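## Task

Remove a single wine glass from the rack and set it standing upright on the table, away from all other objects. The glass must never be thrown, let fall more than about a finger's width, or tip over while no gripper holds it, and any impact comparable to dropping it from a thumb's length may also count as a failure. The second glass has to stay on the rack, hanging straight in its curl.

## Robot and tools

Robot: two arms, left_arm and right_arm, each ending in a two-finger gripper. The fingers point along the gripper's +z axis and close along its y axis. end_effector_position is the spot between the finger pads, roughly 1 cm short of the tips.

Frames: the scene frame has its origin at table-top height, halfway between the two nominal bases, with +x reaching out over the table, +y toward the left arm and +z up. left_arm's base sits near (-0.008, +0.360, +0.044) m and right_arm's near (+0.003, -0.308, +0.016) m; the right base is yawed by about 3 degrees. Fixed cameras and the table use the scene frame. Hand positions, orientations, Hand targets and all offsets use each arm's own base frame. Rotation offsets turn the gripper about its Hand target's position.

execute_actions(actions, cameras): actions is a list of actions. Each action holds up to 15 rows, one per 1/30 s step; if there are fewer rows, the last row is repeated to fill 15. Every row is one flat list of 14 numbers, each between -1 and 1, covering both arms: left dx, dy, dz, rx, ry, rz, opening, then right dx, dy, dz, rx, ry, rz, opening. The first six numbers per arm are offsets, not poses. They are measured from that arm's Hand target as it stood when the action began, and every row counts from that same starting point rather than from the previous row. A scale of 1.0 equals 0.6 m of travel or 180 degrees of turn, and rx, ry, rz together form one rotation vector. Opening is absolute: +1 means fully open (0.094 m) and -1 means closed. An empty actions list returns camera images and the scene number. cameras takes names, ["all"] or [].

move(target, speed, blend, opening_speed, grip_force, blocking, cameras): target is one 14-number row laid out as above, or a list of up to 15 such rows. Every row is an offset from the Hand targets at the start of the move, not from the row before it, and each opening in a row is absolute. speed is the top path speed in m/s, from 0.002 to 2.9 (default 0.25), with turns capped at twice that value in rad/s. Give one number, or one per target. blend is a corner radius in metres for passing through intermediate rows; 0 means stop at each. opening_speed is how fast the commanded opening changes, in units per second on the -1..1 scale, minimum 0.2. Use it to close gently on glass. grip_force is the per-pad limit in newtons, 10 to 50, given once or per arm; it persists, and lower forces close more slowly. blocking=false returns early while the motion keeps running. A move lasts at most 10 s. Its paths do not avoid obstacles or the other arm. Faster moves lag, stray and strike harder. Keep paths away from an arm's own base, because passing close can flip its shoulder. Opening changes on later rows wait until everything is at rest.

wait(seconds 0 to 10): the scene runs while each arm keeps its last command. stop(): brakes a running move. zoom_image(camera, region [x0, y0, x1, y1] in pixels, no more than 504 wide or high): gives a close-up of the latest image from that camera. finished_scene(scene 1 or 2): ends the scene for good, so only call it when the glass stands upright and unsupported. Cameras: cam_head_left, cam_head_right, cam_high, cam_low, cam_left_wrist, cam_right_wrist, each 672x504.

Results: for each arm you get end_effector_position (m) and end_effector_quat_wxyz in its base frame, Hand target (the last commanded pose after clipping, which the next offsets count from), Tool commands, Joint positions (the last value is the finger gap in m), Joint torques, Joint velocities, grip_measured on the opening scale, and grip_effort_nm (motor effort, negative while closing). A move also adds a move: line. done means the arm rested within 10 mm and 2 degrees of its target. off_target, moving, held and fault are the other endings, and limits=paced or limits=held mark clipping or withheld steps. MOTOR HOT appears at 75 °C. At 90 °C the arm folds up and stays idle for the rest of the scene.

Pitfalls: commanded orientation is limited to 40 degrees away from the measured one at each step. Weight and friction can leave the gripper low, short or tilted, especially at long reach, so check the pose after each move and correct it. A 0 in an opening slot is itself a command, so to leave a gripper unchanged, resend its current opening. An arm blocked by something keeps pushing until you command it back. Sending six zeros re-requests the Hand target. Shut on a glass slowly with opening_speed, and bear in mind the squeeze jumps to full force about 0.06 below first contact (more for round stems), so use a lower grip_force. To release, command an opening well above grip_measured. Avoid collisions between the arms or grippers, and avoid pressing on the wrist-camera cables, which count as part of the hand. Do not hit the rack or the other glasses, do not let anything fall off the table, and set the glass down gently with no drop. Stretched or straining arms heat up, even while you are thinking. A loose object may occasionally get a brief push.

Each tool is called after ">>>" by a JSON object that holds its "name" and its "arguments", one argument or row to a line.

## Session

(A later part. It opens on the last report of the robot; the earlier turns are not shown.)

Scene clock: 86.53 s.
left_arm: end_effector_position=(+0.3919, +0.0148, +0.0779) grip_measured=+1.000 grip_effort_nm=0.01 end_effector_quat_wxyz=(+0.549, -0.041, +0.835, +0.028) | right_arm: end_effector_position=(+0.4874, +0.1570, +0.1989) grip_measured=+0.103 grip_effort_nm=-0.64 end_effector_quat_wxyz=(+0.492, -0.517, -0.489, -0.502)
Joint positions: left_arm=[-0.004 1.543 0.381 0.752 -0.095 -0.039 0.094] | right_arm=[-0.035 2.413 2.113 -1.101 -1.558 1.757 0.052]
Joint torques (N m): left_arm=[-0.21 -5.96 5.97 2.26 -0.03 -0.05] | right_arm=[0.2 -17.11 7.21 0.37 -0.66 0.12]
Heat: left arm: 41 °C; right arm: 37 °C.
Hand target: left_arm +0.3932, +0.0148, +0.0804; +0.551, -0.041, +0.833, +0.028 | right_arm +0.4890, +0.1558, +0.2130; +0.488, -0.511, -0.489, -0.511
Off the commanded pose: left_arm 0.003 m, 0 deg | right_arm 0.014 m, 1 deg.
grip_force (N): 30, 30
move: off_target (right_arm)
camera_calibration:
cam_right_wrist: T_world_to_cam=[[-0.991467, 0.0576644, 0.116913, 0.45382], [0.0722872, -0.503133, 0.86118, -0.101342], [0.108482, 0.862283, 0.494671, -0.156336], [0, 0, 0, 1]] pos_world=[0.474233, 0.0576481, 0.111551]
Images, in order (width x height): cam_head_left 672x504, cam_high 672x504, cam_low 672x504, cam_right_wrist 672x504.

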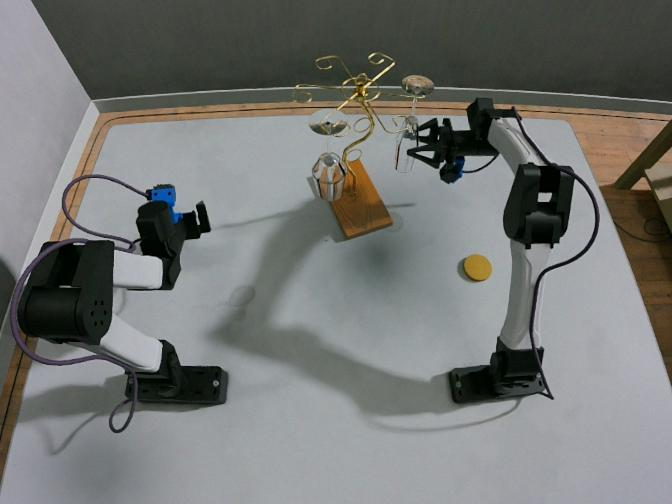

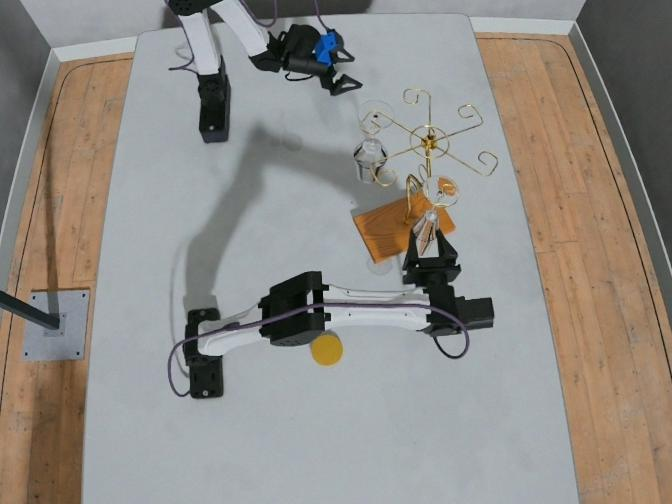

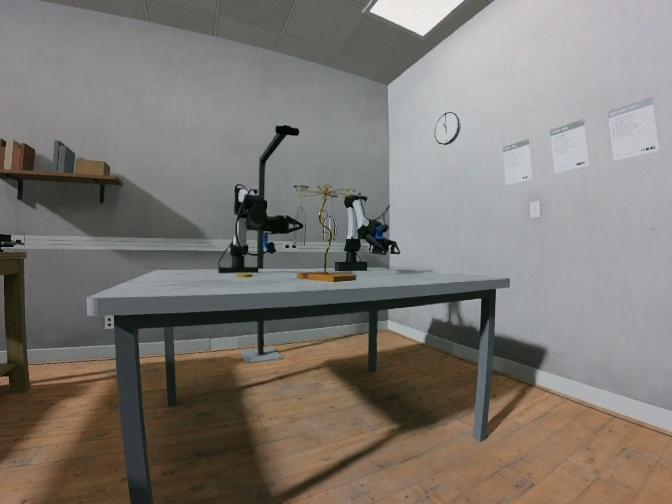

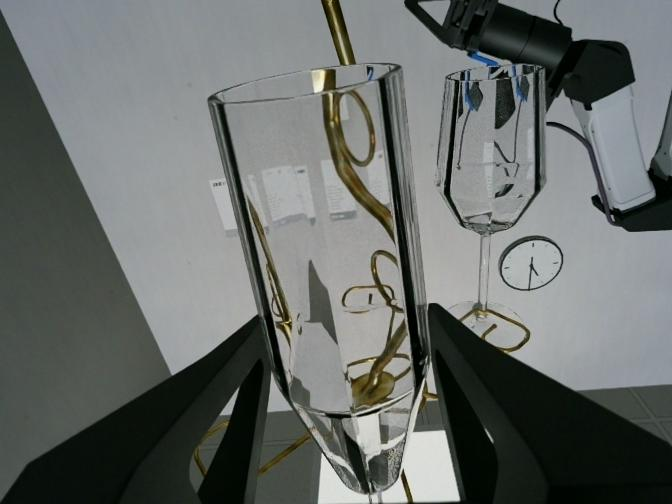

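>>> {"name": "move", "arguments": {
  "target": [
    [0,0,0,0,0,0,1, 0,0,0.0383,0,0,0,-0.1],
    [0,0,0,0,0,0,1, 0.0145,0.06,0.0400,0,0,0,-0.1]
  ],
  "speed": 0.06,
  "cameras": ["cam_head_left", "cam_high", "cam_low", "cam_right_wrist"]
}}

>>> {"name": "zoom_image", "arguments": {
  "camera": "cam_high",
  "region": [370, 130, 490, 290]
}}

>>> {"name": "zoom_image", "arguments": {
  "camera": "cam_low",
  "region": [270, 170, 380, 290]
}}

>>> {"name": "zoom_image", "arguments": {
  "camera": "cam_head_left",
  "region": [330, 60, 460, 190]
}}

Scene clock: 92.27 s.
left_arm: end_effector_position=(+0.3919, +0.0148, +0.0778) grip_measured=+1.000 grip_effort_nm=0.01 end_effector_quat_wxyz=(+0.548, -0.041, +0.835, +0.028) | right_arm: end_effector_position=(+0.5008, +0.1902, +0.2261) grip_measured=+0.103 grip_effort_nm=-0.63 end_effector_quat_wxyz=(+0.497, -0.512, -0.508, -0.482)
Joint positions: left_arm=[-0.004 1.543 0.381 0.752 -0.095 -0.039 0.094] | right_arm=[0.032 2.413 2.211 -0.892 -1.524 2.068 0.052]
Joint torques (N m): left_arm=[-0.28 -5.93 6 2.26 -0.02 -0.05] | right_arm=[0.46 -18.65 4.96 1.01 -0.6 0.07]
Heat: left arm: 41 °C; right arm: 39 °C.
Hand target: left_arm +0.3932, +0.0148, +0.0804; +0.551, -0.041, +0.833, +0.028 | right_arm +0.4978, +0.1917, +0.2371; +0.488, -0.511, -0.489, -0.511
Off the commanded pose: left_arm 0.003 m, 0 deg | right_arm 0.011 m, 4 deg.
joint sent to its limit (right arm) — joint 6 (wrist roll), upper limit. The joint targets are off in orientation, not in position.
grip_force (N): 30, 30
move: off_target (right_arm)
camera_calibration:
cam_right_wrist: T_world_to_cam=[[-0.99291, 0.0131351, 0.118139, 0.470971], [0.0978255, -0.474293, 0.874915, -0.130335], [0.0675247, 0.880269, 0.469645, -0.177122], [0, 0, 0, 1]] pos_world=[0.492342, 0.087912, 0.141577]
Images, in order (width x height): cam_head_left 672x504, cam_high 672x504, cam_low 672x504, cam_right_wrist 672x504.

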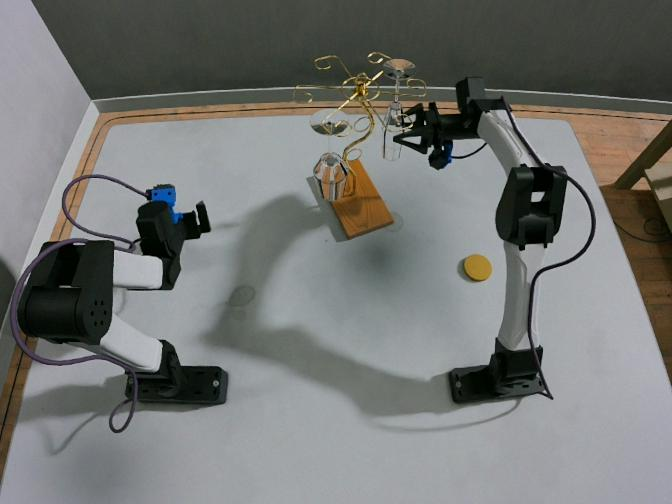

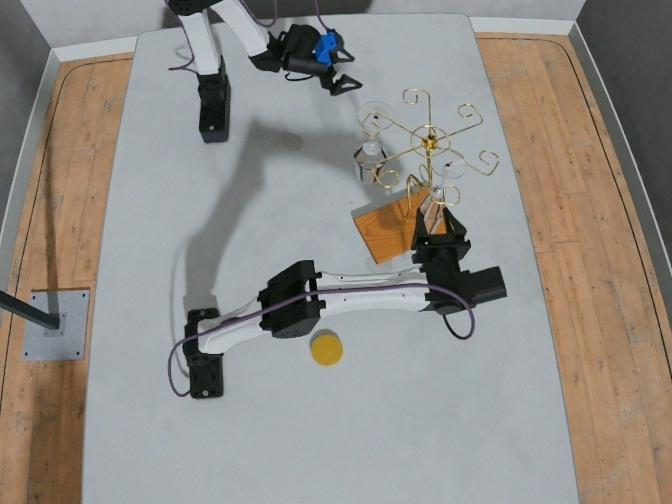

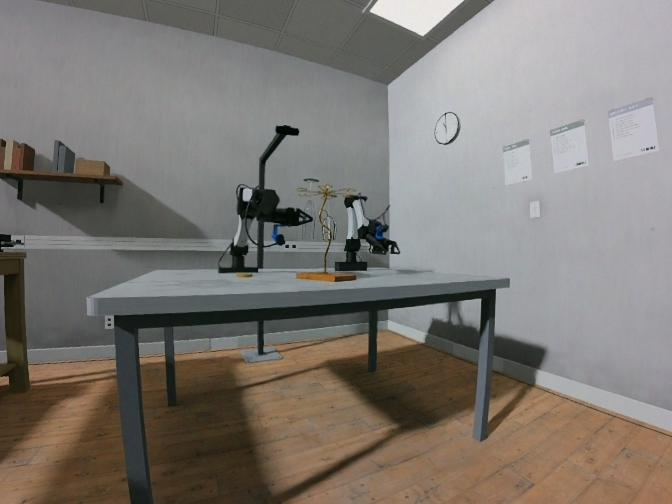

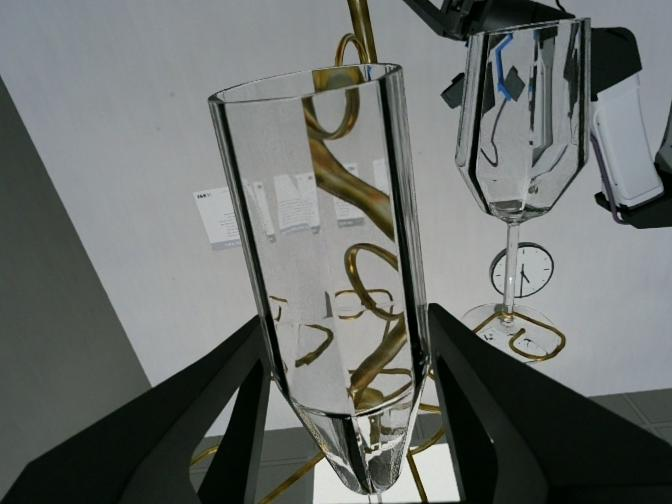

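Scaled by 3.150 from the camera's 672x504 image, which has a finer 960x720 frame.

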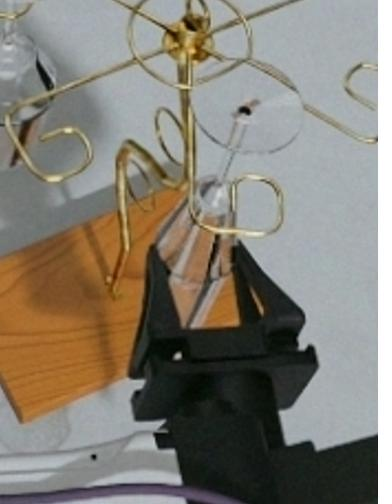

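Scaled by 4.200 from the camera's 672x504 image, which has a finer 960x720 frame.

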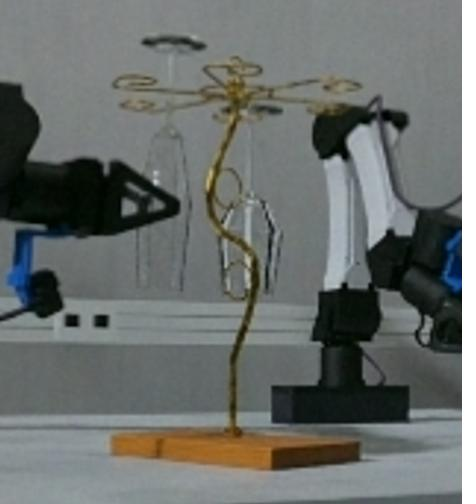

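Scaled by 3.877 from the camera's 672x504 image, which has a finer 960x720 frame.

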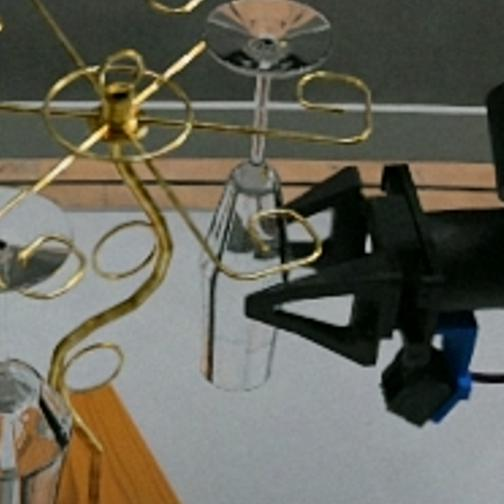

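>>> {"name": "move", "arguments": {
  "target": [0,0,0,0,0,0,1, 0.015,-0.0032,-0.0033,0.001,0.0778,0.0211,-0.1],
  "speed": 0.08,
  "cameras": ["cam_head_left", "cam_high", "cam_low", "cam_right_wrist"]
}}

>>> {"name": "zoom_image", "arguments": {
  "camera": "cam_high",
  "region": [370, 130, 490, 290]
}}

>>> {"name": "zoom_image", "arguments": {
  "camera": "cam_low",
  "region": [270, 170, 380, 290]
}}

>>> {"name": "zoom_image", "arguments": {
  "camera": "cam_head_left",
  "region": [330, 40, 460, 190]
}}

Scene clock: 102.07 s.
left_arm: end_effector_position=(+0.3919, +0.0148, +0.0778) grip_measured=+1.000 grip_effort_nm=0.01 end_effector_quat_wxyz=(+0.548, -0.041, +0.835, +0.028) | right_arm: end_effector_position=(+0.5048, +0.1904, +0.2372) grip_measured=+0.103 grip_effort_nm=-0.63 end_effector_quat_wxyz=(+0.549, -0.554, -0.456, -0.429)
Joint positions: left_arm=[-0.004 1.543 0.381 0.752 -0.095 -0.039 0.094] | right_arm=[0.032 2.58 2.578 -1.286 -1.541 2.071 0.052]
Joint torques (N m): left_arm=[-0.27 -5.94 5.98 2.27 -0.03 -0.06] | right_arm=[0.2 -14.27 7.25 0.39 -0.8 0.05]
Heat: left arm: 42 °C; right arm: 42 °C.
Hand target: left_arm +0.3932, +0.0148, +0.0804; +0.551, -0.041, +0.833, +0.028 | right_arm +0.5068, +0.1898, +0.2351; +0.562, -0.553, -0.441, -0.430
Off the commanded pose: left_arm 0.003 m, 0 deg | right_arm 0.003 m, 2 deg.
joint sent to its limit (right arm) — joint 6 (wrist roll), upper limit. The joint targets still meet the commanded pose.
grip_force (N): 30, 30
move: done
camera_calibration:
cam_right_wrist: T_world_to_cam=[[-0.949963, 0.00542443, 0.312314, 0.40733], [0.271382, -0.480744, 0.833809, -0.217029], [0.154666, 0.876844, 0.455217, -0.222683], [0, 0, 0, 1]] pos_world=[0.480288, 0.0887132, 0.155115]
Images, in order (width x height): cam_head_left 672x504, cam_high 672x504, cam_low 672x504, cam_right_wrist 672x504.

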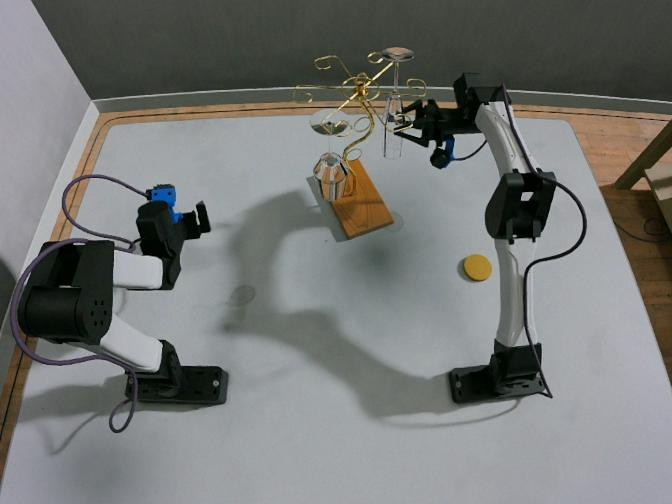

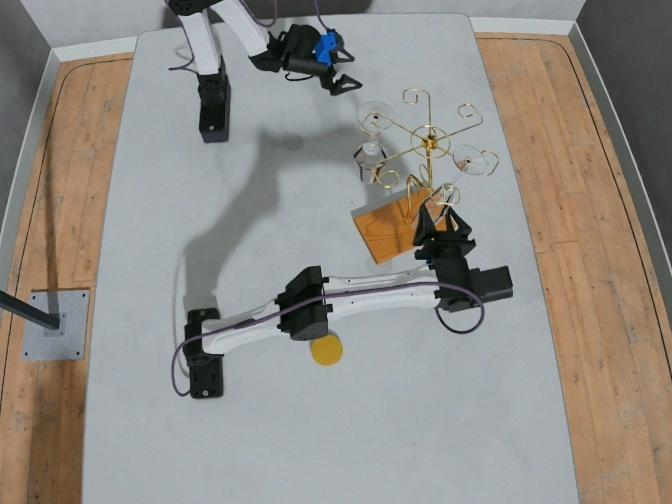

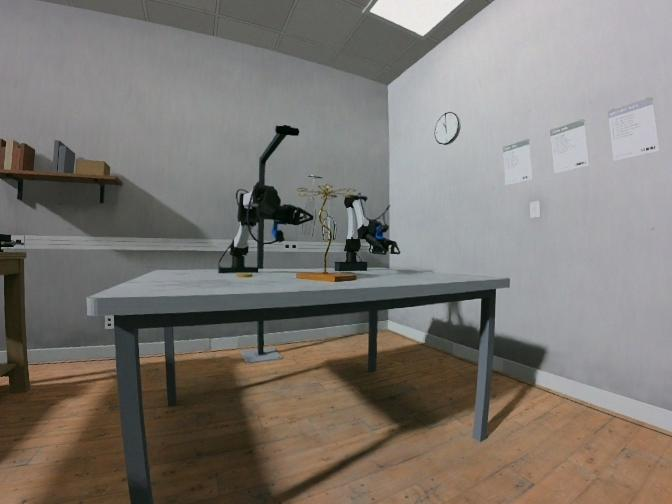

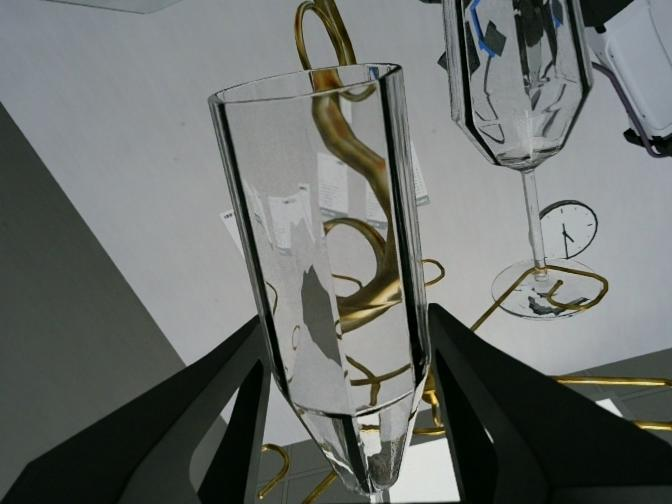

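Scaled by 3.150 from the camera's 672x504 image, which has a finer 960x720 frame.

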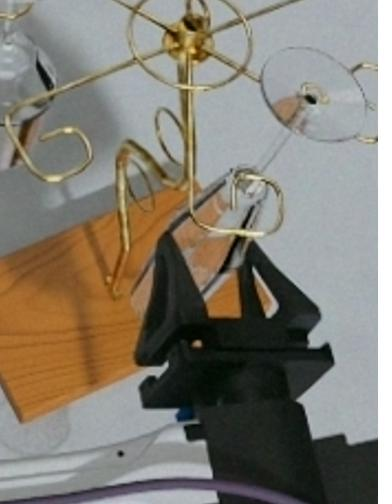

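Scaled by 4.200 from the camera's 672x504 image, which has a finer 960x720 frame.

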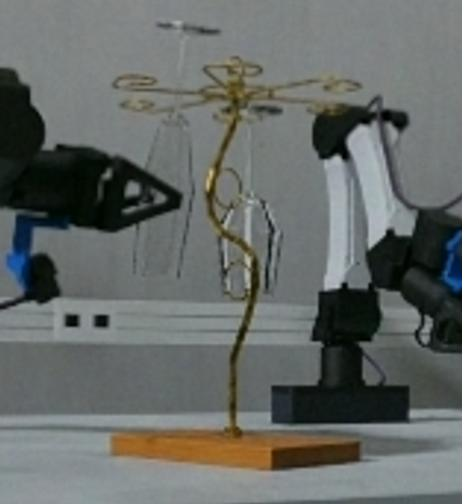

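Scaled by 3.360 from the camera's 672x504 image, which has a finer 960x720 frame.

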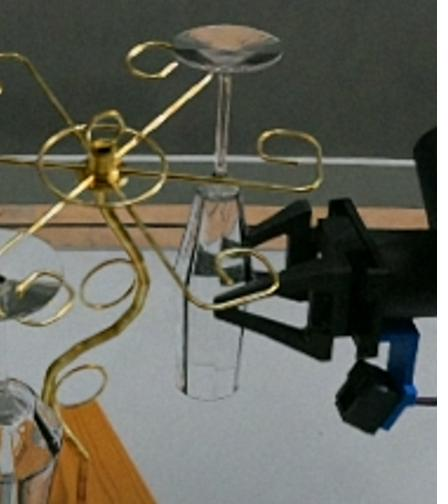

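>>> {"name": "move", "arguments": {
  "target": [0,0,0,0,0,0,1, 0.0153,-0.0237,-0.037,0,0.0111,-0.0078,-0.1],
  "speed": 0.08,
  "cameras": ["cam_head_left", "cam_high", "cam_low"]
}}

>>> {"name": "zoom_image", "arguments": {
  "camera": "cam_high",
  "region": [390, 110, 510, 260]
}}

>>> {"name": "zoom_image", "arguments": {
  "camera": "cam_low",
  "region": [270, 160, 380, 280]
}}

>>> {"name": "zoom_image", "arguments": {
  "camera": "cam_head_left",
  "region": [330, 40, 460, 190]
}}

Scene clock: 105.60 s.
left_arm: end_effector_position=(+0.3919, +0.0148, +0.0778) grip_measured=+1.000 grip_effort_nm=0.01 end_effector_quat_wxyz=(+0.548, -0.041, +0.835, +0.028) | right_arm: end_effector_position=(+0.5129, +0.1769, +0.2216) grip_measured=+0.103 grip_effort_nm=-0.63 end_effector_quat_wxyz=(+0.551, -0.567, -0.438, -0.427)
Joint positions: left_arm=[-0.004 1.543 0.381 0.752 -0.095 -0.039 0.094] | right_arm=[0.006 2.61 2.573 -1.287 -1.543 2.071 0.052]
Joint torques (N m): left_arm=[-0.24 -5.94 5.94 2.27 -0.02 -0.06] | right_arm=[0.16 -14.56 4.9 0.63 -0.82 0.03]
Heat: left arm: 42 °C; right arm: 43 °C.
Hand target: left_arm +0.3932, +0.0148, +0.0804; +0.551, -0.041, +0.833, +0.028 | right_arm +0.5159, +0.1757, +0.2129; +0.564, -0.565, -0.425, -0.427
Off the commanded pose: left_arm 0.003 m, 0 deg | right_arm 0.009 m, 2 deg.
grip_force (N): 30, 30
move: done
Images, in order (width x height): cam_head_left 672x504, cam_high 672x504, cam_low 672x504.

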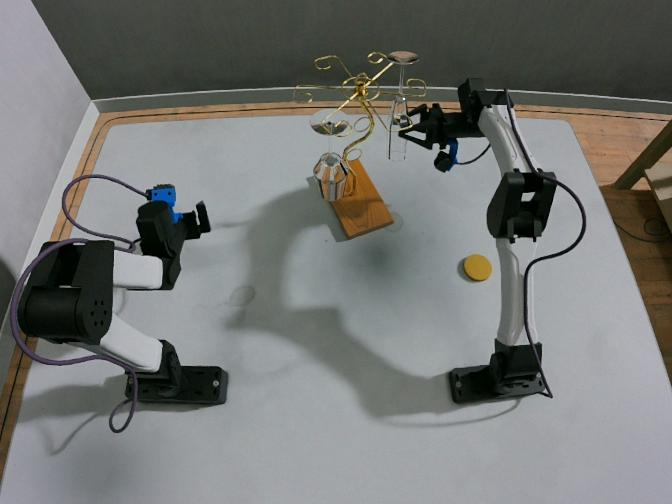

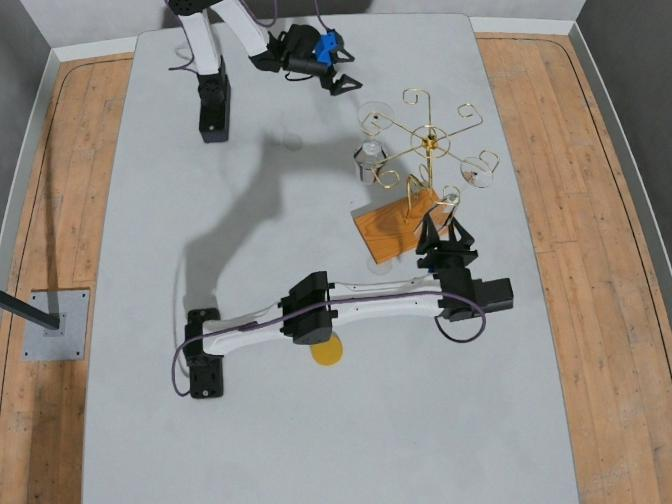

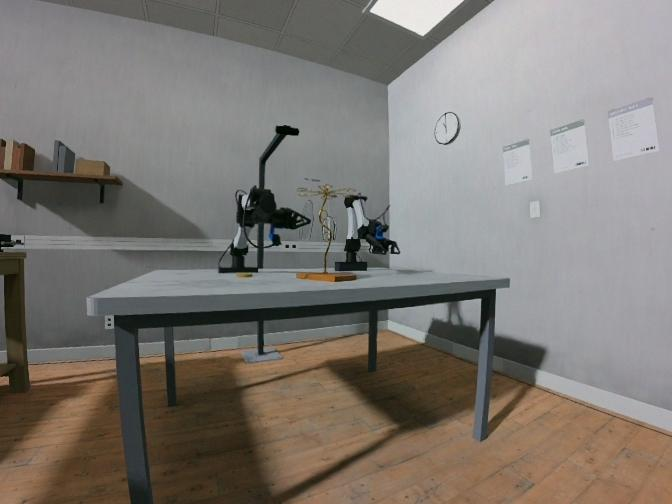

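Scaled by 3.360 from the camera's 672x504 image, which has a finer 960x720 frame.

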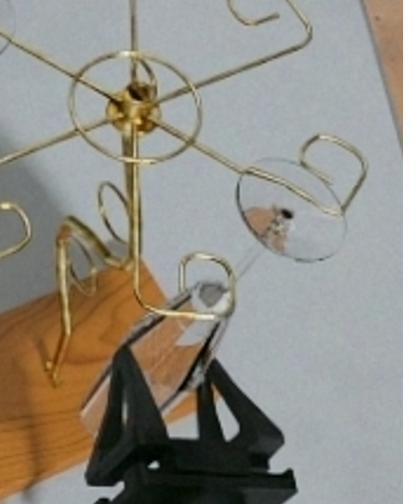

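Scaled by 4.200 from the camera's 672x504 image, which has a finer 960x720 frame.

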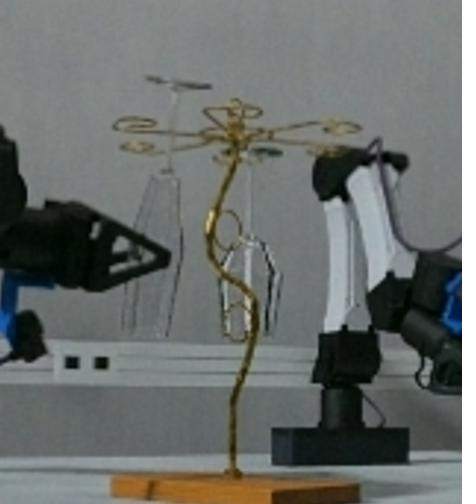

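Scaled by 3.360 from the camera's 672x504 image, which has a finer 960x720 frame.

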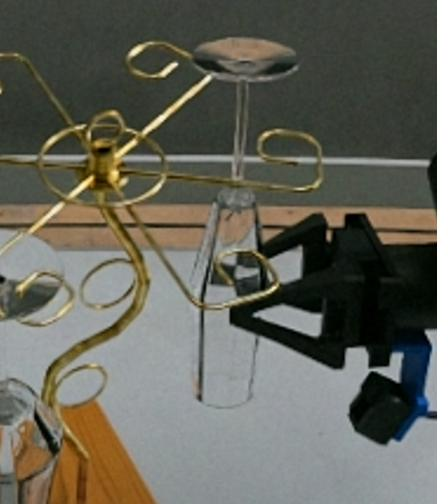

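>>> {"name": "move", "arguments": {
  "target": [
    [0,0,0,0,0,0,1, -0.0042,-0.0842,0.0067,0,0,-0.0317,-0.1],
    [0,0,0,0,0,0,1, -0.0148,-0.1672,0.01,0,0,-0.0644,-0.1],
    [0,0,0,0,0,0,1, -0.0882,-0.2948,0.03,-0.0175,-0.0876,-0.1246,-0.1]
  ],
  "speed": [0.1, 0.12, 0.25],
  "blend": [0.015, 0.02, 0],
  "cameras": ["cam_head_left", "cam_high", "cam_low", "cam_right_wrist"]
}}

Scene clock: 115.40 s.
left_arm: end_effector_position=(+0.3919, +0.0148, +0.0778) grip_measured=+1.000 grip_effort_nm=0.01 end_effector_quat_wxyz=(+0.548, -0.041, +0.835, +0.028) | right_arm: end_effector_position=(+0.4677, -0.0037, +0.2051) grip_measured=+0.103 grip_effort_nm=-0.63 end_effector_quat_wxyz=(-0.409, +0.607, +0.380, +0.566)
Joint positions: left_arm=[-0.004 1.543 0.381 0.752 -0.095 -0.039 0.094] | right_arm=[-0.389 2.283 1.923 -1.323 -1.545 1.525 0.052]
Joint torques (N m): left_arm=[-0.24 -5.91 5.98 2.25 -0.02 -0.05] | right_arm=[0.47 -19.85 4.63 0.01 -0.82 -0.19]
Heat: left arm: 43 °C; right arm: 45 °C.
Hand target: left_arm +0.3932, +0.0148, +0.0804; +0.551, -0.041, +0.833, +0.028 | right_arm +0.4630, -0.0012, +0.2309; -0.392, +0.589, +0.391, +0.589
Off the commanded pose: left_arm 0.003 m, 0 deg | right_arm 0.026 m, 4 deg.
grip_force (N): 30, 30
move: off_target (right_arm)
camera_calibration:
cam_right_wrist: T_world_to_cam=[[-0.90453, 0.393183, 0.165022, 0.393571], [-0.0611655, -0.50264, 0.862329, -0.123896], [0.422, 0.769909, 0.478702, -0.162395], [0, 0, 0, 1]] pos_world=[0.41695, -0.0919907, 0.11963]
Images, in order (width x height): cam_head_left 672x504, cam_high 672x504, cam_low 672x504, cam_right_wrist 672x504.

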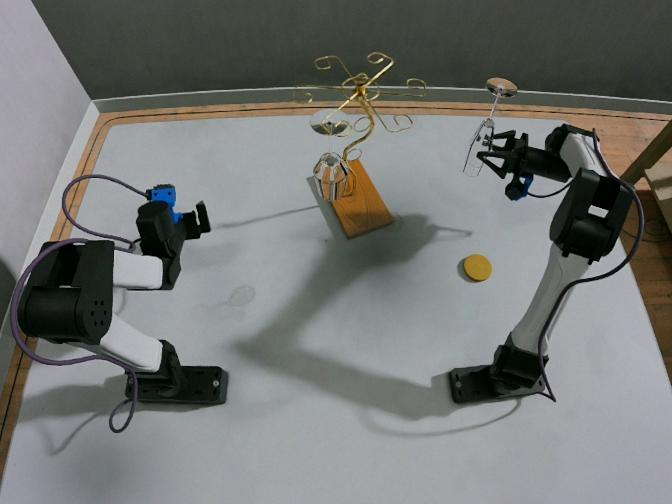

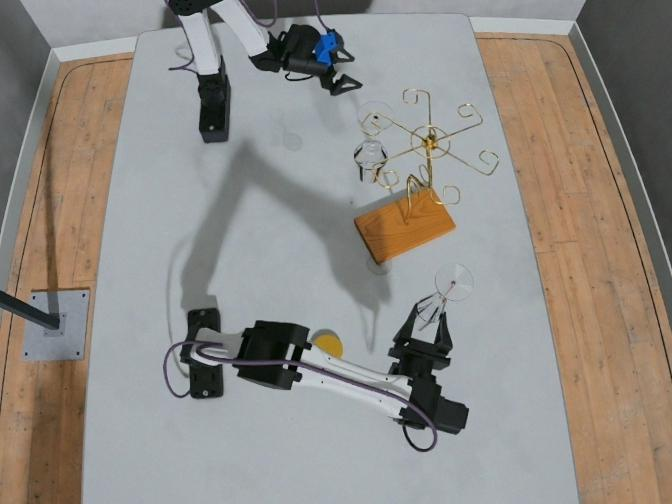

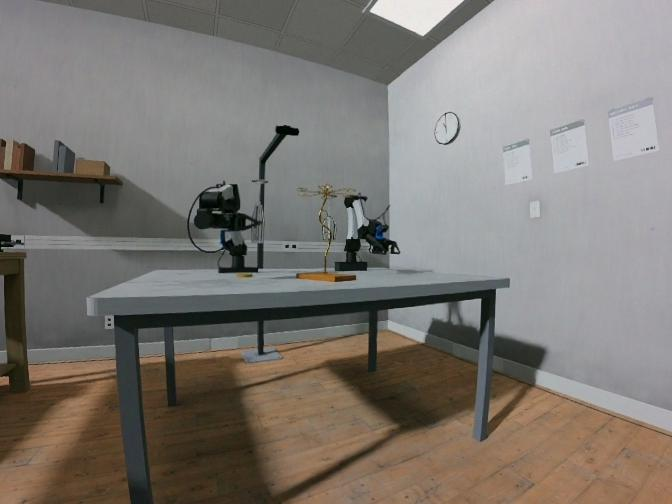

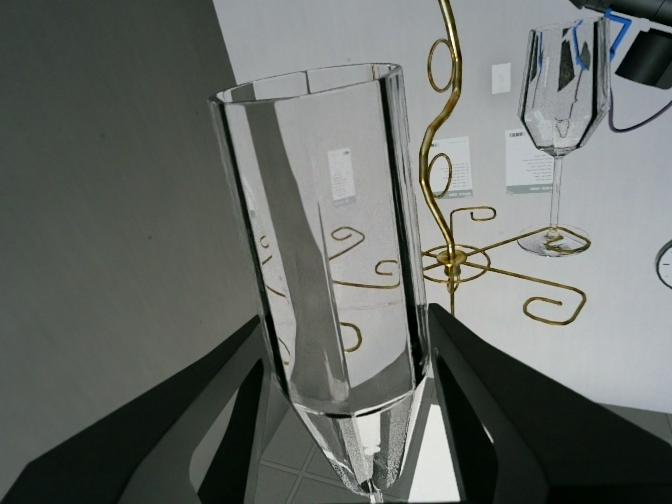

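>>> {"name": "move", "arguments": {
  "target": [
    [0,0,0,0,0,0,1, -0.0217,0.002,0.0452,-0.1938,-0.4609,0,-0.1],
    [0,0,0,0,0,0,1, -0.0383,0.002,0.045,-0.3875,-0.9219,0,-0.1]
  ],
  "speed": 0.3,
  "blend": [0.01, 0],
  "cameras": ["cam_head_left", "cam_high", "cam_low", "cam_right_wrist"]
}}

Scene clock: 124.07 s.
left_arm: end_effector_position=(+0.3919, +0.0148, +0.0778) grip_measured=+1.000 grip_effort_nm=0.01 end_effector_quat_wxyz=(+0.548, -0.041, +0.835, +0.028) | right_arm: end_effector_position=(+0.4482, +0.0006, +0.2353) grip_measured=+0.103 grip_effort_nm=-0.63 end_effector_quat_wxyz=(+0.573, -0.371, +0.609, +0.404)
Joint positions: left_arm=[-0.004 1.543 0.381 0.752 -0.095 -0.039 0.094] | right_arm=[-0.397 1.962 1.476 -0.42 -1.551 -0.839 0.052]
Joint torques (N m): left_arm=[-0.24 -5.94 5.97 2.27 -0.04 -0.06] | right_arm=[-0.18 -17.22 5.53 1.13 -0.7 -0.23]
Heat: left arm: 43 °C; right arm: 50 °C.
Hand target: left_arm +0.3932, +0.0148, +0.0804; +0.551, -0.041, +0.833, +0.028 | right_arm +0.4403, +0.0004, +0.2573; +0.591, -0.389, +0.589, +0.390 (not the last commanded pose)
Off the commanded pose: left_arm 0.003 m, 0 deg | right_arm 0.024 m, 4 deg.
previous command not reached (right arm): moving toward its pose would have brought two parts of the arm too close to each other.
grip_force (N): 30, 30
move: held (right_arm; a check stopped the path); limits=held
pose unreachable (right arm): on one or more control steps of this call, first in action 0 (counted from 0), this arm could not follow its commanded pose, so it was not sent that pose on those steps. On the call's last step it was still not sent that pose. It may still have moved: this result reports where it is.
cause: moving toward the commanded pose would bring two parts of the arm too close to each other (its wrist (the part past joint 4) and its wrist camera, with joints 5 (wrist yaw) and 6 (wrist roll) between them, 2 mm apart when it was first held).
camera_calibration:
cam_right_wrist: T_world_to_cam=[[0.911032, -0.377356, -0.166201, -0.366041], [-0.33067, -0.427825, -0.841203, 0.372628], [0.246328, 0.821321, -0.514543, 0.140575], [0, 0, 0, 1]] pos_world=[0.422065, -0.0941659, 0.324952]
Images, in order (width x height): cam_head_left 672x504, cam_high 672x504, cam_low 672x504, cam_right_wrist 672x504.

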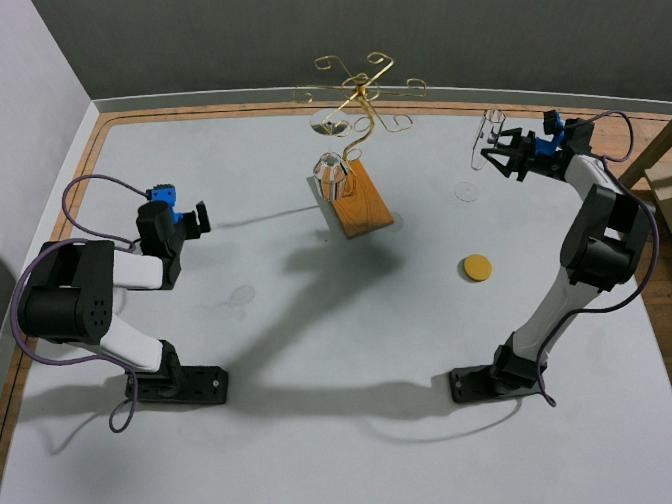

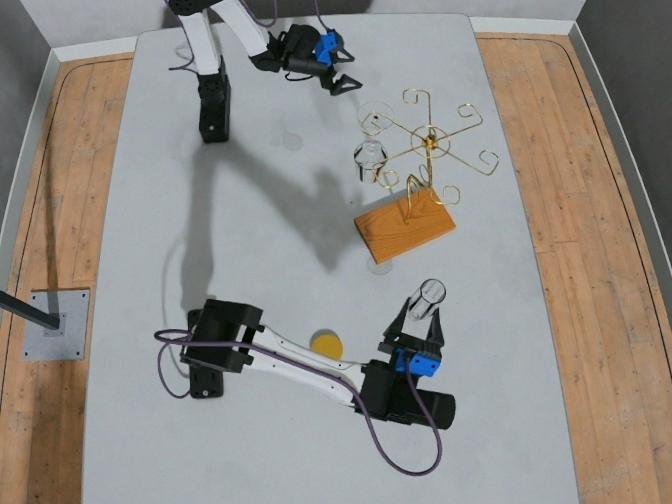

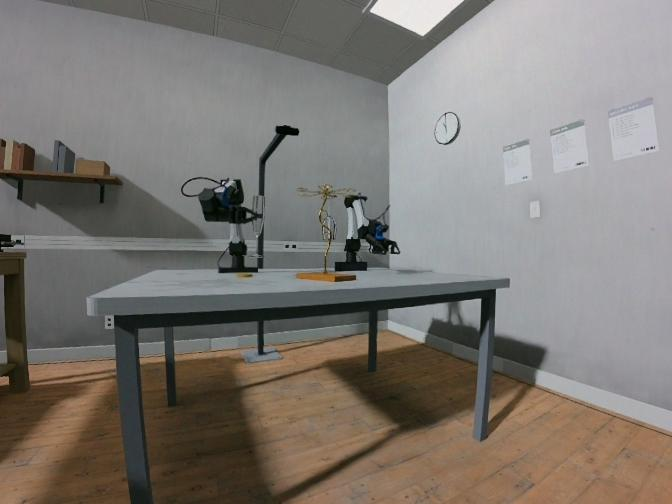

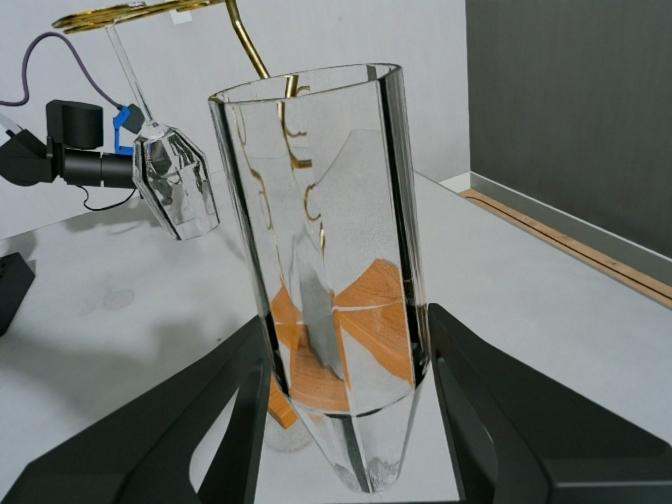

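>>> {"name": "zoom_image", "arguments": {
  "camera": "cam_low",
  "region": [200, 160, 320, 290]
}}

>>> {"name": "zoom_image", "arguments": {
  "camera": "cam_head_left",
  "region": [440, 80, 600, 220]
}}

>>> {"name": "zoom_image", "arguments": {
  "camera": "cam_high",
  "region": [360, 260, 480, 390]
}}

Scaled by 3.877 from the camera's 672x504 image, which has a finer 960x720 frame.

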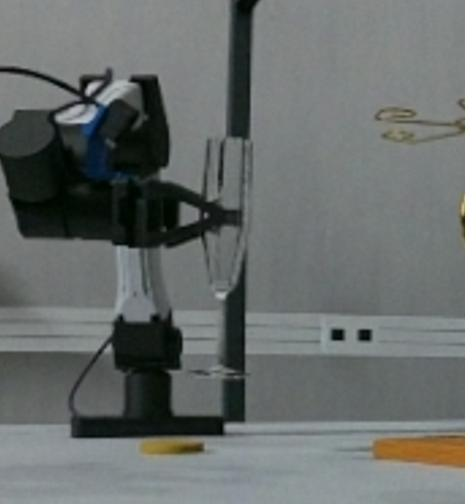

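Scaled by 3.150 from the camera's 672x504 image, which has a finer 960x720 frame.

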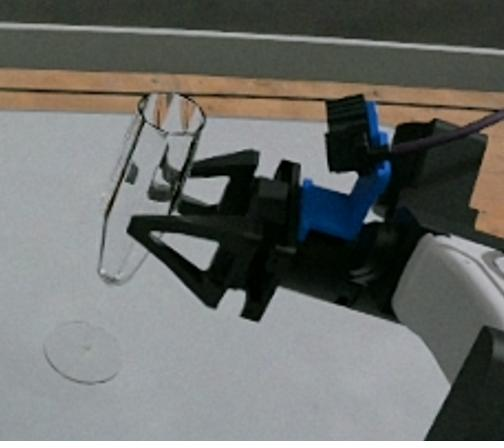

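Scaled by 3.877 from the camera's 672x504 image, which has a finer 960x720 frame.

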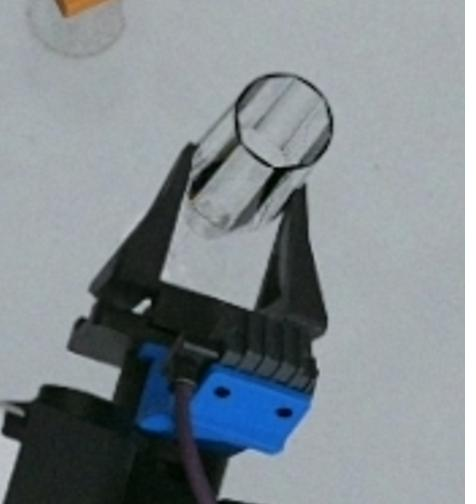

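>>> {"name": "move", "arguments": {
  "target": [
    [0,0,0,0,0,0,1, 0,0,-0.0088,-0.0318,0.0162,-0.0467,-0.1],
    [0,0,0,0,0,0,1, 0,0,-0.0455,-0.027,0.0155,-0.0786,-0.1],
    [0,0,0,0,0,0,1, 0,0,-0.0872,-0.0089,0.0054,-0.0983,-0.1]
  ],
  "speed": 0.1,
  "blend": [0.01, 0.01, 0],
  "cameras": ["cam_head_left", "cam_high", "cam_low", "cam_right_wrist"]
}}

Scene clock: 137.60 s.
left_arm: end_effector_position=(+0.3919, +0.0148, +0.0778) grip_measured=+1.000 grip_effort_nm=0.01 end_effector_quat_wxyz=(+0.548, -0.041, +0.835, +0.028) | right_arm: end_effector_position=(+0.4391, -0.0021, +0.2077) grip_measured=+0.103 grip_effort_nm=-0.63 end_effector_quat_wxyz=(+0.631, -0.299, +0.654, +0.290)
Joint positions: left_arm=[-0.004 1.543 0.381 0.751 -0.095 -0.039 0.094] | right_arm=[-0.39 1.782 0.906 0.767 -1.247 -0.101 0.052]
Joint torques (N m): left_arm=[-0.25 -5.96 5.97 2.27 -0.03 -0.05] | right_arm=[0.92 -8.83 4.77 2 -0.01 -0.02]
Heat: left arm: 44 °C; right arm: 54 °C.
Hand target: left_arm +0.3932, +0.0148, +0.0804; +0.551, -0.041, +0.833, +0.028 | right_arm +0.4403, +0.0004, +0.2050; +0.633, -0.299, +0.652, +0.290
Off the commanded pose: left_arm 0.003 m, 0 deg | right_arm 0.004 m, 0 deg.
held back during your reply time or a wait (right arm), on 82 control steps: two parts of the arm were too close to each other, or the arm's last command would have brought them too close.
grip_force (N): 30, 30
move: done
camera_calibration:
cam_right_wrist: T_world_to_cam=[[0.763105, -0.638039, -0.102843, -0.312206], [-0.412223, -0.357983, -0.837807, 0.380505], [0.497737, 0.681729, -0.536193, 0.0245808], [0, 0, 0, 1]] pos_world=[0.382864, -0.079743, 0.299861]
Images, in order (width x height): cam_head_left 672x504, cam_high 672x504, cam_low 672x504, cam_right_wrist 672x504.

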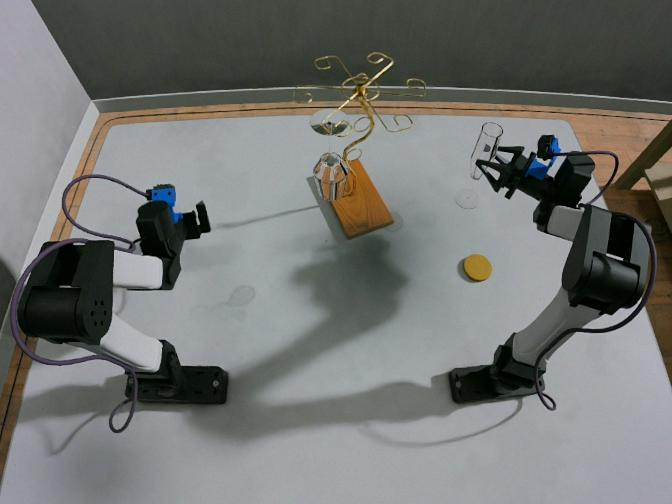

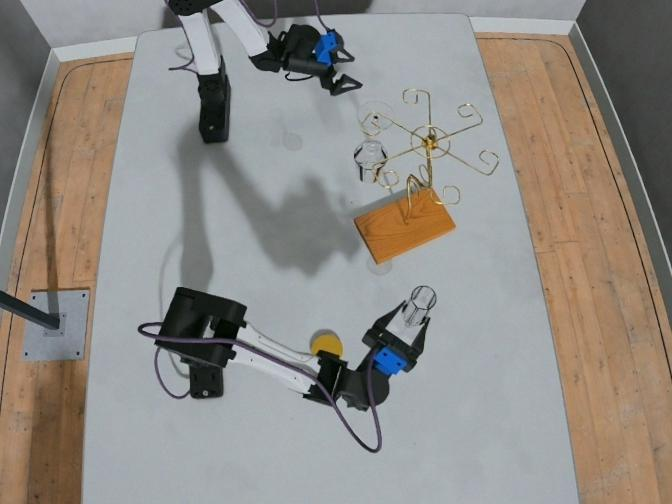

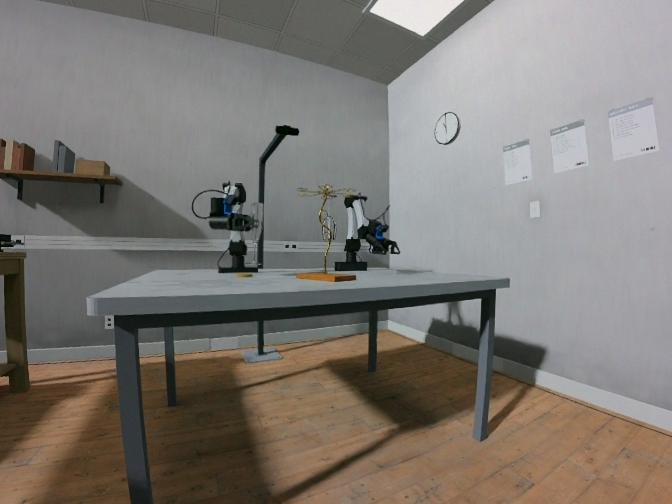

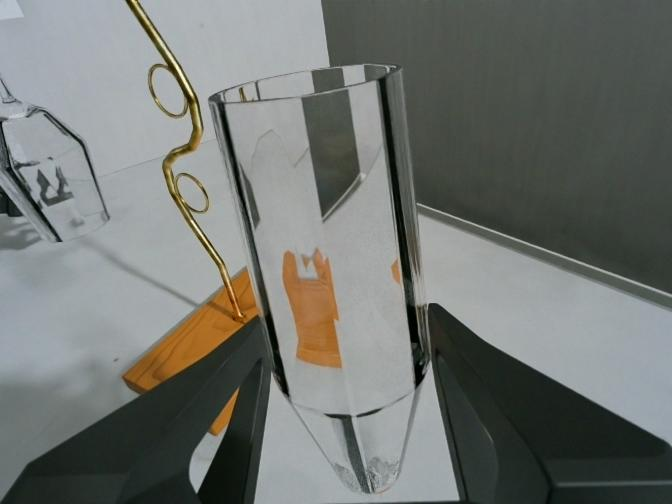

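>>> {"name": "zoom_image", "arguments": {
  "camera": "cam_low",
  "region": [200, 170, 320, 290]
}}

>>> {"name": "zoom_image", "arguments": {
  "camera": "cam_head_left",
  "region": [430, 100, 560, 230]
}}

>>> {"name": "zoom_image", "arguments": {
  "camera": "cam_high",
  "region": [360, 260, 480, 390]
}}

Scaled by 4.200 from the camera's 672x504 image, which has a finer 960x720 frame.

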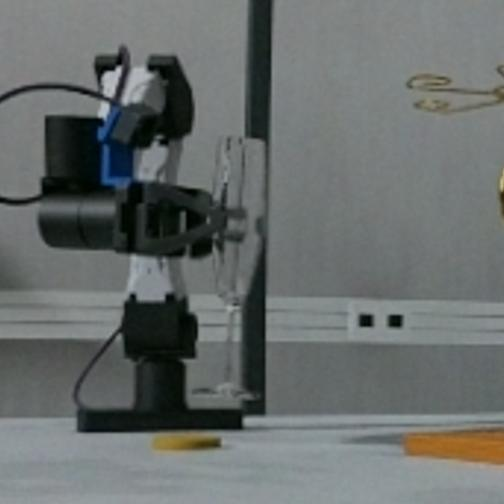

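Scaled by 3.877 from the camera's 672x504 image, which has a finer 960x720 frame.

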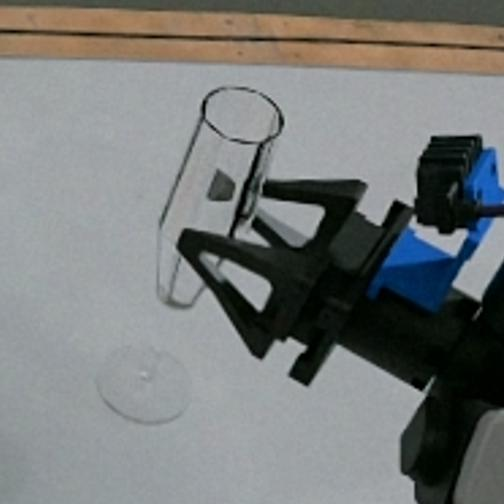

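Scaled by 3.877 from the camera's 672x504 image, which has a finer 960x720 frame.

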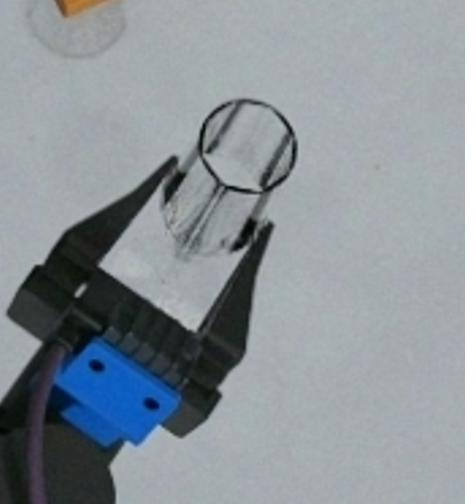

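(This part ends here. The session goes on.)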